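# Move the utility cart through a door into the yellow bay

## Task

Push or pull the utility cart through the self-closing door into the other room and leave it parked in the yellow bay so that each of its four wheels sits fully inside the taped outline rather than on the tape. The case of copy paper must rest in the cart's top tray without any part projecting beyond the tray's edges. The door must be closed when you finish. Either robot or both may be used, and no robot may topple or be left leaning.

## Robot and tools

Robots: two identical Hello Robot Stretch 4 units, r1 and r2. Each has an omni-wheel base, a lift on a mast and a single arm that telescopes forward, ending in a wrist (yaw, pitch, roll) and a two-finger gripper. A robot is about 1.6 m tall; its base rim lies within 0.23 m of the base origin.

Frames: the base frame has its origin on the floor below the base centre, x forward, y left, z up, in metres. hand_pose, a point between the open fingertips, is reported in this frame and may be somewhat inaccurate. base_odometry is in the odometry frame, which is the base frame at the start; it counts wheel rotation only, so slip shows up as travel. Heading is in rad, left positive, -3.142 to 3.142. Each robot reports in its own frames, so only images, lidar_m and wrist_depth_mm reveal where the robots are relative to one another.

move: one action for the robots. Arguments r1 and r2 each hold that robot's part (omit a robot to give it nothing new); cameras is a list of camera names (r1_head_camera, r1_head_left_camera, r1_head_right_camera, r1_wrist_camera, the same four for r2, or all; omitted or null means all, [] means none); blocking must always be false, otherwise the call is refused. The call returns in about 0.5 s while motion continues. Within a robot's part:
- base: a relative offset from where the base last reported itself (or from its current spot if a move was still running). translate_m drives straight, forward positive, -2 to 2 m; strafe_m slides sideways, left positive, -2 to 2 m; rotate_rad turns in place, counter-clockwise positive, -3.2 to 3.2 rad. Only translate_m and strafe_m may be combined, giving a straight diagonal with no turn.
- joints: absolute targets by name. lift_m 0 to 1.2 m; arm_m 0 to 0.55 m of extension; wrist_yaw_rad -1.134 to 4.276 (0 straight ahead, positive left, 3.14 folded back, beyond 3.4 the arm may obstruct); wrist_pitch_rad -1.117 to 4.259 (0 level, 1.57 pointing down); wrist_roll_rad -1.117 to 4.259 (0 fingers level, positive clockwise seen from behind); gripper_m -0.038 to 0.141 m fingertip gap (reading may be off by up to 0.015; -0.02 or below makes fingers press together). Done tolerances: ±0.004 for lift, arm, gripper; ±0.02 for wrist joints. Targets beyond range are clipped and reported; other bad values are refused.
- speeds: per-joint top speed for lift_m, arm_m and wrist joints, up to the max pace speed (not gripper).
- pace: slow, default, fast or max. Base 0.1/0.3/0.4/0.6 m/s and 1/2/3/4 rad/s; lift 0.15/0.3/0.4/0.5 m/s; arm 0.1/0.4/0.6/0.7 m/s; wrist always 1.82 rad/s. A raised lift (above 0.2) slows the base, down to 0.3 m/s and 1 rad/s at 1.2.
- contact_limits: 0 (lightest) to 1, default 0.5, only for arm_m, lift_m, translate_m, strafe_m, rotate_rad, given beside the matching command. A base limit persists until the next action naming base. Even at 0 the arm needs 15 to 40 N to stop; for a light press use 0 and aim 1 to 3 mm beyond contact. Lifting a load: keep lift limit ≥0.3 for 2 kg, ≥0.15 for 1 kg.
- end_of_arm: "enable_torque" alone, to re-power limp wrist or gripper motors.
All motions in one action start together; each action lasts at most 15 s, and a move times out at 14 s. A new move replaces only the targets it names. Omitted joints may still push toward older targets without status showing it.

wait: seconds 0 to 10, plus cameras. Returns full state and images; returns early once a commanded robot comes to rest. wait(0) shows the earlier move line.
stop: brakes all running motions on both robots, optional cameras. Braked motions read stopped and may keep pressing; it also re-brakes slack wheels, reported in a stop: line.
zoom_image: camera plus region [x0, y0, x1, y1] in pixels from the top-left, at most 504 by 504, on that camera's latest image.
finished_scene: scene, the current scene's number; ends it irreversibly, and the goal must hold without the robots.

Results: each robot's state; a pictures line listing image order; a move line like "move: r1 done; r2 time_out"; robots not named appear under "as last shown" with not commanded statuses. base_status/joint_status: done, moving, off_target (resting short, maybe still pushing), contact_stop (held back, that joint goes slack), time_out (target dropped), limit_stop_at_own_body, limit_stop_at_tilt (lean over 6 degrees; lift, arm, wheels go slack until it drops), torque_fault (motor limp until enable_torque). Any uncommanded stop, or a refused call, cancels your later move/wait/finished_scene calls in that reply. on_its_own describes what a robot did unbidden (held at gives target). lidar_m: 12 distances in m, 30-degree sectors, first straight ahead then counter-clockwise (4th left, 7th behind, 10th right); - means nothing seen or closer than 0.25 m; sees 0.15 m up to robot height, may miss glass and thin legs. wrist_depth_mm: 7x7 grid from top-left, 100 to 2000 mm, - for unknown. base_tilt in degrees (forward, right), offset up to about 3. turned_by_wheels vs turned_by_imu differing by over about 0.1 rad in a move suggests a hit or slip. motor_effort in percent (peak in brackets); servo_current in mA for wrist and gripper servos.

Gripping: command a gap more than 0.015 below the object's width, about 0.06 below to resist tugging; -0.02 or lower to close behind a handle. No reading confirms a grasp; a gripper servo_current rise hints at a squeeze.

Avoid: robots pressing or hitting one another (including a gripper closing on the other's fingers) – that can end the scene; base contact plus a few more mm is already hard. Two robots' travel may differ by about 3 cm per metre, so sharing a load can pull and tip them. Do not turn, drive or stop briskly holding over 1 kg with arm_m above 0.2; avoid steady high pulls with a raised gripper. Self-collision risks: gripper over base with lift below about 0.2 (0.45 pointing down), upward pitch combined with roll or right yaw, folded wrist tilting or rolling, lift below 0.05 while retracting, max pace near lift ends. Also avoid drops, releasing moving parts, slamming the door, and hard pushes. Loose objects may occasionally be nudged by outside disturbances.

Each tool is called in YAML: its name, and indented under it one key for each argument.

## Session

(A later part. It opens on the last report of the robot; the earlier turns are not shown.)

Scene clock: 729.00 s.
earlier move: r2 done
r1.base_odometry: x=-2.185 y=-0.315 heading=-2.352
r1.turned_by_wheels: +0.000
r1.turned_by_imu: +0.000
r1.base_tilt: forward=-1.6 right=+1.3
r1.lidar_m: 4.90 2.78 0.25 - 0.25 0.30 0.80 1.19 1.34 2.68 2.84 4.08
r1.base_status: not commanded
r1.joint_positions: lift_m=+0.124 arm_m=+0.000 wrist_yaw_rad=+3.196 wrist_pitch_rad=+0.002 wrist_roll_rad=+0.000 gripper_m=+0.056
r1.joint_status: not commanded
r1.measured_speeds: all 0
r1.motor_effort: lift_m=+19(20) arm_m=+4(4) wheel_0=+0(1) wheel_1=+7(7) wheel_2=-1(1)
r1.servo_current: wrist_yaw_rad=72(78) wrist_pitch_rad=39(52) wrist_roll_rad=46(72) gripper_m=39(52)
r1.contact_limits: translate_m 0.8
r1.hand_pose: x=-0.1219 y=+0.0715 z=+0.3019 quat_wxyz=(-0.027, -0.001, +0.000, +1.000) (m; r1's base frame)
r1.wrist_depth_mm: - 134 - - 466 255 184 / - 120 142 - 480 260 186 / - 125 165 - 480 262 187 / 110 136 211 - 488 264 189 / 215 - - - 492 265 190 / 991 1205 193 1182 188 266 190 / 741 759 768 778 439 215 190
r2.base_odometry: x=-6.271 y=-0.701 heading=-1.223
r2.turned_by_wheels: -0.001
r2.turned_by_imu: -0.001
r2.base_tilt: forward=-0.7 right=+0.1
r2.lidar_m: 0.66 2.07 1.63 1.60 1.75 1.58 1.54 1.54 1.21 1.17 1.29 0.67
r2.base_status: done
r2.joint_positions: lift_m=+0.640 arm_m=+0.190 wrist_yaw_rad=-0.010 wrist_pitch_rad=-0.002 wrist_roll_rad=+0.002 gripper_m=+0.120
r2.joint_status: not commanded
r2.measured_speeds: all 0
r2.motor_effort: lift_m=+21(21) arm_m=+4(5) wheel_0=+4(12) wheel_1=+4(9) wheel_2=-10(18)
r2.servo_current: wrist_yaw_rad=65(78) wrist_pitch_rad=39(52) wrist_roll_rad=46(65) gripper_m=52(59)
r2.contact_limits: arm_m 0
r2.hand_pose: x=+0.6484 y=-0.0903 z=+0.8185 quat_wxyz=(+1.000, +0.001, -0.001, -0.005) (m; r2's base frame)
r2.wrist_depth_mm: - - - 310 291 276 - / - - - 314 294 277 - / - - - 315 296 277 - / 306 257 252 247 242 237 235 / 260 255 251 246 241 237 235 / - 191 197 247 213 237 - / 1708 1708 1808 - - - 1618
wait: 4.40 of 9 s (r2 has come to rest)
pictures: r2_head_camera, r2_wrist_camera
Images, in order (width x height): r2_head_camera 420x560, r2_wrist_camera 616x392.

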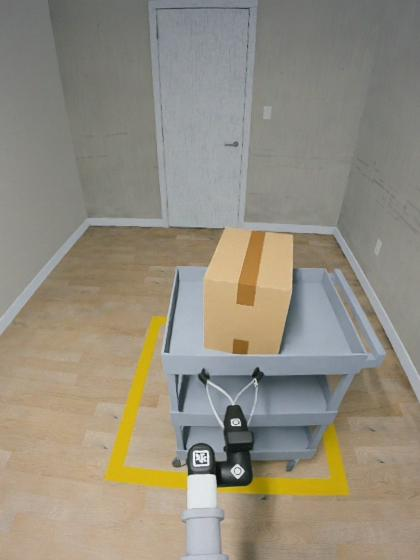

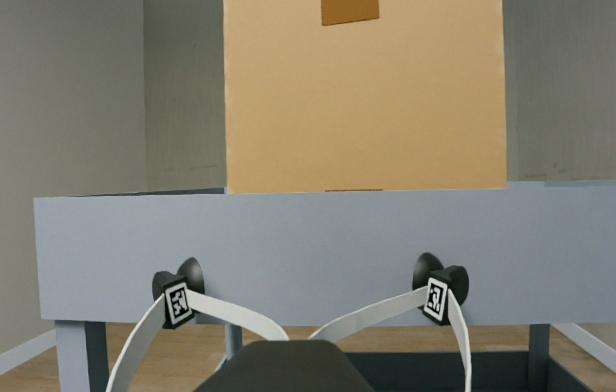

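move:
  r2: {"base":{"translate_m":0.2},"pace":"slow"}
  blocking: false
  cameras: []

wait:
  seconds: 5
  cameras: ["r2_head_camera"]

Scene clock: 742.97 s.
move: r2 moving
r1: as last shown
r1.lidar_m: 4.91 2.75 0.25 - 0.25 0.29 0.80 1.18 1.36 2.69 2.85 4.02
r1.servo_current: wrist_yaw_rad=52(59) wrist_pitch_rad=39(46) wrist_roll_rad=59(59) gripper_m=46(46)
r1.contact_limits: translate_m 0.8
r1.wrist_depth_mm: - 135 - - 466 255 184 / - 120 142 - 477 258 186 / - 125 165 - 484 263 187 / 110 135 211 - 492 265 190 / 216 - - - 492 267 189 / 991 1205 193 1205 188 266 190 / 750 759 750 788 442 215 190
r2.base_odometry: x=-6.267 y=-0.713 heading=-1.223
r2.turned_by_wheels: -0.001
r2.turned_by_imu: +0.000
r2.base_tilt: forward=-0.7 right=+0.1
r2.lidar_m: 0.65 2.07 1.63 1.62 1.75 1.60 1.57 1.53 1.22 1.18 1.28 0.67
r2.base_status: translate_m moving
r2.joint_positions: lift_m=+0.640 arm_m=+0.190 wrist_yaw_rad=-0.010 wrist_pitch_rad=-0.002 wrist_roll_rad=+0.002 gripper_m=+0.120
r2.joint_status: not commanded
r2.measured_speeds: translate_m=+0.049 strafe_m=+0.000 rotate_rad=-0.002 lift_m=+0.000 arm_m=+0.000 wrist_yaw_rad=+0.000 wrist_pitch_rad=+0.000 wrist_roll_rad=+0.000
r2.motor_effort: lift_m=+21(21) arm_m=+4(4) wheel_0=+2(10) wheel_1=+5(7) wheel_2=-17(17)
r2.servo_current: wrist_yaw_rad=65(65) wrist_pitch_rad=39(46) wrist_roll_rad=52(52) gripper_m=46(59)
r2.contact_limits: arm_m 0
r2.hand_pose: x=+0.6484 y=-0.0903 z=+0.8185 quat_wxyz=(+1.000, +0.001, -0.001, -0.005) (m; r2's base frame)
r2.wrist_depth_mm: - - - 309 289 276 - / - - - 310 291 276 - / - - - 314 293 277 - / 298 251 247 245 241 236 234 / 254 250 248 243 240 236 234 / - 213 201 245 241 236 - / 1756 1708 1756 - - - 654
pictures: none
No camera images: "cameras" was empty.

Scene clock: 745.73 s.
earlier move: r2 done
r1.base_odometry: x=-2.185 y=-0.315 heading=-2.352
r1.turned_by_wheels: +0.000
r1.turned_by_imu: +0.000
r1.base_tilt: forward=-1.6 right=+1.2
r1.lidar_m: 4.91 2.78 0.25 - 0.25 0.28 0.82 1.20 1.34 2.69 2.83 4.06
r1.base_status: not commanded
r1.joint_positions: lift_m=+0.124 arm_m=+0.000 wrist_yaw_rad=+3.196 wrist_pitch_rad=+0.002 wrist_roll_rad=+0.000 gripper_m=+0.056
r1.joint_status: not commanded
r1.measured_speeds: all 0
r1.motor_effort: lift_m=+20(20) arm_m=+4(4) wheel_0=+0(1) wheel_1=+7(7) wheel_2=-1(1)
r1.servo_current: wrist_yaw_rad=52(72) wrist_pitch_rad=39(52) wrist_roll_rad=52(72) gripper_m=39(46)
r1.contact_limits: translate_m 0.8
r1.hand_pose: x=-0.1219 y=+0.0715 z=+0.3019 quat_wxyz=(-0.027, -0.001, +0.000, +1.000) (m; r1's base frame)
r1.wrist_depth_mm: - 134 - - 469 256 183 / - 120 142 - 477 259 186 / - 125 165 - 480 263 187 / 110 135 211 - 488 266 189 / 216 - - - 496 265 190 / 1025 1229 194 1205 187 266 189 / 759 768 750 788 436 215 190
r2.base_odometry: x=-6.203 y=-0.889 heading=-1.223
r2.turned_by_wheels: +0.001
r2.turned_by_imu: +0.001
r2.base_tilt: forward=-0.7 right=+0.1
r2.lidar_m: 0.67 2.07 1.97 1.60 1.71 1.77 1.75 1.56 1.25 1.21 0.86 0.67
r2.base_status: done
r2.joint_positions: lift_m=+0.640 arm_m=+0.190 wrist_yaw_rad=-0.008 wrist_pitch_rad=-0.002 wrist_roll_rad=+0.002 gripper_m=+0.120
r2.joint_status: not commanded
r2.measured_speeds: all 0
r2.motor_effort: lift_m=+21(21) arm_m=+4(4) wheel_0=+3(10) wheel_1=+4(7) wheel_2=-7(22)
r2.servo_current: wrist_yaw_rad=59(78) wrist_pitch_rad=39(46) wrist_roll_rad=59(65) gripper_m=46(59)
r2.contact_limits: arm_m 0
r2.hand_pose: x=+0.6485 y=-0.0897 z=+0.8185 quat_wxyz=(+1.000, +0.001, -0.001, -0.004) (m; r2's base frame)
r2.wrist_depth_mm: - - - - 309 283 267 / - - - - 310 286 270 / - - - - 314 287 272 / - - 267 256 248 236 229 / - - 264 254 245 236 229 / - - 197 252 213 235 231 / 1756 1756 - - - - 1808
wait: 2.77 of 5 s (r2 has come to rest)
pictures: r2_head_camera
Images, in order (width x height): r2_head_camera 420x560.

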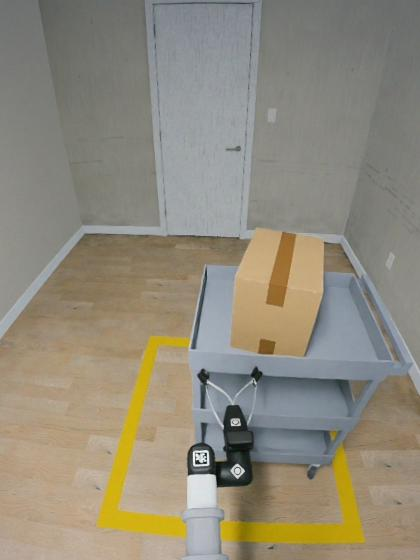

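move:
  r2: {"base":{"translate_m":-0.06}}
  blocking: false
  cameras: []

wait:
  seconds: 2
  cameras: []

move:
  r2: {"base":{"strafe_m":-0.2}}
  blocking: false
  cameras: []

wait:
  seconds: 3
  cameras: []

move:
  r2: {"base":{"translate_m":0.16},"pace":"slow"}
  blocking: false
  cameras: []

wait:
  seconds: 4
  cameras: ["r2_head_camera"]

Scene clock: 765.43 s.
move: r2 moving
r1: as last shown
r1.lidar_m: 4.91 2.78 0.25 - 0.25 0.28 0.80 1.19 1.35 2.68 2.83 4.04
r1.motor_effort: lift_m=+19(20) arm_m=+4(4) wheel_0=+0(1) wheel_1=+7(7) wheel_2=-1(1)
r1.servo_current: wrist_yaw_rad=39(59) wrist_pitch_rad=46(46) wrist_roll_rad=46(65) gripper_m=39(46)
r1.contact_limits: translate_m 0.8
r1.wrist_depth_mm: - 135 - - 466 256 183 / - 120 142 - 473 259 186 / - 124 165 - 480 263 188 / 110 136 211 - 488 264 189 / 215 - - - 500 266 189 / 1008 1229 193 1182 187 266 189 / 759 759 750 788 445 214 189
r2.base_odometry: x=-6.214 y=-0.860 heading=-1.223
r2.turned_by_wheels: +0.000
r2.turned_by_imu: +0.000
r2.base_tilt: forward=-0.7 right=+0.1
r2.lidar_m: 0.68 2.08 1.99 1.57 1.73 1.74 1.72 1.57 1.23 1.18 0.90 0.70
r2.base_status: translate_m moving
r2.joint_positions: lift_m=+0.640 arm_m=+0.190 wrist_yaw_rad=-0.003 wrist_pitch_rad=-0.002 wrist_roll_rad=+0.002 gripper_m=+0.120
r2.joint_status: not commanded
r2.measured_speeds: translate_m=-0.120 strafe_m=+0.000 rotate_rad=-0.001 lift_m=+0.000 arm_m=+0.000 wrist_yaw_rad=+0.001 wrist_pitch_rad=+0.000 wrist_roll_rad=+0.000
r2.motor_effort: lift_m=+21(21) arm_m=+4(4) wheel_0=-6(10) wheel_1=-8(8) wheel_2=+12(12)
r2.servo_current: wrist_yaw_rad=46(59) wrist_pitch_rad=39(52) wrist_roll_rad=46(59) gripper_m=52(59)
r2.contact_limits: arm_m 0
r2.hand_pose: x=+0.6490 y=-0.0882 z=+0.8185 quat_wxyz=(+1.000, +0.001, -0.001, -0.001) (m; r2's base frame)
r2.wrist_depth_mm: - - - - 332 306 285 / - - - - 336 307 286 / - - - - 336 307 289 / - - 296 283 271 258 249 / - - 291 278 268 256 248 / - - 195 163 196 258 - / 1756 1708 - - - - -
pictures: none
No camera images: "cameras" was empty.

Scene clock: 766.20 s.
earlier move: r2 done
r1.base_odometry: x=-2.185 y=-0.315 heading=-2.352
r1.turned_by_wheels: +0.000
r1.turned_by_imu: +0.000
r1.base_tilt: forward=-1.6 right=+1.2
r1.lidar_m: 4.90 2.77 0.25 - 0.25 0.29 0.81 1.19 1.35 2.70 2.84 4.01
r1.base_status: not commanded
r1.joint_positions: lift_m=+0.124 arm_m=+0.000 wrist_yaw_rad=+3.196 wrist_pitch_rad=+0.002 wrist_roll_rad=+0.000 gripper_m=+0.056
r1.joint_status: not commanded
r1.measured_speeds: all 0
r1.motor_effort: lift_m=+19(20) arm_m=+4(5) wheel_0=+0(1) wheel_1=+6(7) wheel_2=-1(1)
r1.servo_current: wrist_yaw_rad=33(72) wrist_pitch_rad=39(46) wrist_roll_rad=52(65) gripper_m=39(52)
r1.contact_limits: translate_m 0.8
r1.hand_pose: x=-0.1219 y=+0.0715 z=+0.3019 quat_wxyz=(-0.027, -0.001, +0.000, +1.000) (m; r1's base frame)
r1.wrist_depth_mm: - 135 - - 469 255 184 / - 120 142 - 477 260 186 / - 125 165 - 480 263 188 / 110 135 211 - 488 265 189 / 215 - - - 492 266 190 / 1008 1182 193 1205 188 266 190 / 759 750 750 788 439 215 190
r2.base_odometry: x=-6.223 y=-0.833 heading=-1.223
r2.turned_by_wheels: +0.000
r2.turned_by_imu: +0.000
r2.base_tilt: forward=-0.7 right=+0.1
r2.lidar_m: 0.72 2.07 2.01 1.57 1.75 1.73 1.70 1.54 1.22 1.20 1.29 0.74
r2.base_status: done
r2.joint_positions: lift_m=+0.640 arm_m=+0.190 wrist_yaw_rad=-0.003 wrist_pitch_rad=-0.002 wrist_roll_rad=+0.002 gripper_m=+0.120
r2.joint_status: not commanded
r2.measured_speeds: all 0
r2.motor_effort: lift_m=+21(21) arm_m=+4(4) wheel_0=-4(10) wheel_1=-4(8) wheel_2=+2(12)
r2.servo_current: wrist_yaw_rad=39(59) wrist_pitch_rad=39(52) wrist_roll_rad=46(59) gripper_m=52(59)
r2.contact_limits: arm_m 0
r2.hand_pose: x=+0.6490 y=-0.0882 z=+0.8185 quat_wxyz=(+1.000, +0.001, -0.001, -0.001) (m; r2's base frame)
r2.wrist_depth_mm: - - - - 366 332 310 / - - - - 366 334 314 / - - - - 368 336 317 / - - 332 315 303 291 281 / - - 325 314 300 287 281 / - - 195 - 193 - - / 1708 1756 - - - - -
wait: 0.77 of 2 s (r2 has come to rest)
pictures: none
No camera images: "cameras" was empty.

Scene clock: 766.70 s.
move: r2 moving
r1: as last shown
r1.base_tilt: forward=-1.6 right=+1.3
r1.lidar_m: 4.90 2.75 0.25 - 0.25 0.26 0.79 1.19 1.33 2.69 2.87 4.05
r1.motor_effort: lift_m=+19(20) arm_m=+4(4) wheel_0=+0(0) wheel_1=+7(7) wheel_2=-1(1)
r1.servo_current: wrist_yaw_rad=39(59) wrist_pitch_rad=39(52) wrist_roll_rad=39(59) gripper_m=46(46)
r1.contact_limits: translate_m 0.8
r1.wrist_depth_mm: - 134 - - 466 256 184 / - 120 142 - 477 260 186 / - 125 165 - 480 264 187 / 110 135 210 - 488 266 189 / 215 - - - 496 265 190 / 1025 1205 193 1182 187 266 190 / 750 759 750 788 439 213 190
r2.base_odometry: x=-6.258 y=-0.845 heading=-1.223
r2.turned_by_wheels: +0.000
r2.turned_by_imu: +0.000
r2.base_tilt: forward=-0.7 right=+0.0
r2.lidar_m: 0.71 2.08 2.02 1.62 1.79 1.73 1.69 1.52 1.19 1.14 1.24 0.74
r2.base_status: strafe_m moving
r2.joint_positions: lift_m=+0.640 arm_m=+0.190 wrist_yaw_rad=-0.003 wrist_pitch_rad=-0.002 wrist_roll_rad=+0.002 gripper_m=+0.120
r2.joint_status: not commanded
r2.measured_speeds: translate_m=+0.001 strafe_m=-0.142 rotate_rad=-0.006 lift_m=+0.000 arm_m=+0.000 wrist_yaw_rad=+0.000 wrist_pitch_rad=+0.000 wrist_roll_rad=+0.000
r2.motor_effort: lift_m=+21(21) arm_m=+4(4) wheel_0=+10(12) wheel_1=-10(12) wheel_2=+0(1)
r2.servo_current: wrist_yaw_rad=52(59) wrist_pitch_rad=46(46) wrist_roll_rad=52(59) gripper_m=59(59)
r2.contact_limits: arm_m 0
r2.hand_pose: x=+0.6490 y=-0.0882 z=+0.8185 quat_wxyz=(+1.000, +0.001, -0.001, -0.001) (m; r2's base frame)
r2.wrist_depth_mm: - - - 387 351 322 - / - - - 392 353 325 - / - - - 394 357 327 310 / - - 327 312 298 287 277 / - - 324 309 296 283 276 / - - 196 - 193 - - / 1756 1708 - - - - -
pictures: none
No camera images: "cameras" was empty.

Scene clock: 768.17 s.
earlier move: r2 done
r1.base_odometry: x=-2.185 y=-0.315 heading=-2.352
r1.turned_by_wheels: +0.000
r1.turned_by_imu: +0.000
r1.base_tilt: forward=-1.6 right=+1.3
r1.lidar_m: 4.89 2.80 0.25 - 0.25 0.26 0.82 1.17 1.37 2.69 2.87 4.07
r1.base_status: not commanded
r1.joint_positions: lift_m=+0.124 arm_m=+0.000 wrist_yaw_rad=+3.196 wrist_pitch_rad=+0.002 wrist_roll_rad=+0.000 gripper_m=+0.056
r1.joint_status: not commanded
r1.measured_speeds: all 0
r1.motor_effort: lift_m=+20(20) arm_m=+4(4) wheel_0=+0(1) wheel_1=+7(7) wheel_2=-1(1)
r1.servo_current: wrist_yaw_rad=39(59) wrist_pitch_rad=33(52) wrist_roll_rad=65(65) gripper_m=39(52)
r1.contact_limits: translate_m 0.8
r1.hand_pose: x=-0.1219 y=+0.0715 z=+0.3019 quat_wxyz=(-0.027, -0.001, +0.000, +1.000) (m; r1's base frame)
r1.wrist_depth_mm: - 135 - - 466 256 183 / - 120 142 - 473 259 186 / - 125 166 - 480 263 188 / 110 136 211 - 488 265 189 / 216 - - - 496 265 189 / 1008 1205 194 1205 188 266 190 / 750 759 750 798 442 215 190
r2.base_odometry: x=-6.411 y=-0.901 heading=-1.223
r2.turned_by_wheels: +0.000
r2.turned_by_imu: +0.001
r2.base_tilt: forward=-0.7 right=+0.0
r2.lidar_m: 0.67 0.75 2.13 1.78 1.95 1.74 1.72 1.30 1.02 0.99 1.11 0.72
r2.base_status: done
r2.joint_positions: lift_m=+0.640 arm_m=+0.190 wrist_yaw_rad=-0.003 wrist_pitch_rad=-0.002 wrist_roll_rad=+0.002 gripper_m=+0.120
r2.joint_status: not commanded
r2.measured_speeds: all 0
r2.motor_effort: lift_m=+21(21) arm_m=+4(4) wheel_0=+2(13) wheel_1=-2(12) wheel_2=+0(2)
r2.servo_current: wrist_yaw_rad=59(65) wrist_pitch_rad=39(46) wrist_roll_rad=52(65) gripper_m=46(59)
r2.contact_limits: arm_m 0
r2.hand_pose: x=+0.6490 y=-0.0882 z=+0.8185 quat_wxyz=(+1.000, +0.001, -0.001, -0.001) (m; r2's base frame)
r2.wrist_depth_mm: - - 357 325 - - - / - - 359 327 559 - - / - - 362 327 559 - - / 329 315 300 289 276 264 256 / 325 310 296 283 273 263 255 / - - 196 283 193 - - / - 1708 732 - - - 1661
wait: 1.47 of 3 s (r2 has come to rest)
pictures: none
No camera images: "cameras" was empty.

Scene clock: 768.67 s.
move: r2 moving
r1: as last shown
r1.lidar_m: 4.90 2.78 0.25 - 0.25 0.26 0.79 1.18 1.34 2.69 2.84 4.06
r1.motor_effort: lift_m=+19(20) arm_m=+4(4) wheel_0=+0(1) wheel_1=+7(7) wheel_2=-1(1)
r1.servo_current: wrist_yaw_rad=46(72) wrist_pitch_rad=46(52) wrist_roll_rad=52(65) gripper_m=39(46)
r1.contact_limits: translate_m 0.8
r1.wrist_depth_mm: - 135 - - 469 256 184 / - 120 142 - 473 259 186 / - 124 166 - 484 264 187 / 110 135 210 - 480 265 189 / 215 - - - 492 265 190 / 991 1205 193 1182 188 267 190 / 750 759 741 809 439 215 189
r2.base_odometry: x=-6.407 y=-0.912 heading=-1.223
r2.turned_by_wheels: +0.000
r2.turned_by_imu: +0.000
r2.base_tilt: forward=-0.7 right=+0.1
r2.lidar_m: 0.68 0.77 2.14 1.78 1.94 1.76 1.74 1.32 1.01 0.99 1.06 0.68
r2.base_status: translate_m moving
r2.joint_positions: lift_m=+0.640 arm_m=+0.190 wrist_yaw_rad=-0.003 wrist_pitch_rad=-0.002 wrist_roll_rad=+0.002 gripper_m=+0.120
r2.joint_status: not commanded
r2.measured_speeds: translate_m=+0.048 strafe_m=+0.000 rotate_rad=-0.002 lift_m=+0.000 arm_m=+0.000 wrist_yaw_rad=+0.000 wrist_pitch_rad=+0.000 wrist_roll_rad=+0.000
r2.motor_effort: lift_m=+21(21) arm_m=+4(5) wheel_0=+5(10) wheel_1=+6(6) wheel_2=-8(10)
r2.servo_current: wrist_yaw_rad=52(59) wrist_pitch_rad=39(46) wrist_roll_rad=39(52) gripper_m=52(59)
r2.contact_limits: arm_m 0
r2.hand_pose: x=+0.6490 y=-0.0882 z=+0.8185 quat_wxyz=(+1.000, +0.001, -0.001, -0.001) (m; r2's base frame)
r2.wrist_depth_mm: - - 345 314 - - - / - - 347 315 535 - - / - - 351 319 530 - - / 320 304 289 278 265 254 246 / 315 300 286 276 263 252 246 / - - 196 273 195 256 - / 1921 1756 741 - - 661 1618
pictures: none
No camera images: "cameras" was empty.

Scene clock: 771.03 s.
earlier move: r2 done
r1.base_odometry: x=-2.185 y=-0.315 heading=-2.352
r1.turned_by_wheels: +0.000
r1.turned_by_imu: +0.000
r1.base_tilt: forward=-1.6 right=+1.3
r1.lidar_m: 4.91 2.78 0.25 - 0.25 0.29 0.79 1.20 1.38 2.69 2.82 4.07
r1.base_status: not commanded
r1.joint_positions: lift_m=+0.124 arm_m=+0.000 wrist_yaw_rad=+3.196 wrist_pitch_rad=+0.002 wrist_roll_rad=+0.000 gripper_m=+0.056
r1.joint_status: not commanded
r1.measured_speeds: all 0
r1.motor_effort: lift_m=+19(20) arm_m=+4(4) wheel_0=+0(1) wheel_1=+7(7) wheel_2=-1(1)
r1.servo_current: wrist_yaw_rad=39(72) wrist_pitch_rad=52(52) wrist_roll_rad=52(65) gripper_m=39(46)
r1.contact_limits: translate_m 0.8
r1.hand_pose: x=-0.1219 y=+0.0715 z=+0.3019 quat_wxyz=(-0.027, -0.001, +0.000, +1.000) (m; r1's base frame)
r1.wrist_depth_mm: - 134 - - 466 255 185 / - 120 142 - 473 260 186 / - 125 165 - 484 263 187 / 110 136 211 - 484 265 189 / 215 - - - 500 265 190 / 1008 1205 193 1182 187 266 190 / 750 750 750 788 436 215 190
r2.base_odometry: x=-6.357 y=-1.051 heading=-1.223
r2.turned_by_wheels: +0.000
r2.turned_by_imu: +0.000
r2.base_tilt: forward=-0.6 right=+0.0
r2.lidar_m: 0.67 2.32 2.05 1.74 1.93 1.90 1.87 1.32 1.04 1.02 1.11 0.68
r2.base_status: done
r2.joint_positions: lift_m=+0.640 arm_m=+0.190 wrist_yaw_rad=-0.003 wrist_pitch_rad=-0.002 wrist_roll_rad=+0.002 gripper_m=+0.120
r2.joint_status: not commanded
r2.measured_speeds: all 0
r2.motor_effort: lift_m=+21(21) arm_m=+4(5) wheel_0=+5(10) wheel_1=+4(8) wheel_2=-9(19)
r2.servo_current: wrist_yaw_rad=46(65) wrist_pitch_rad=39(52) wrist_roll_rad=59(65) gripper_m=46(59)
r2.contact_limits: arm_m 0
r2.hand_pose: x=+0.6490 y=-0.0884 z=+0.8185 quat_wxyz=(+1.000, +0.001, -0.001, -0.002) (m; r2's base frame)
r2.wrist_depth_mm: - - 336 304 285 - - / - - 338 306 285 - - / - - 340 310 287 - - / 332 276 264 255 246 236 229 / 283 272 260 252 244 236 230 / 298 276 197 252 199 233 - / - 1708 1756 - - 1808 1576
wait: 2.37 of 4 s (r2 has come to rest)
pictures: r2_head_camera
Images, in order (width x height): r2_head_camera 420x560.

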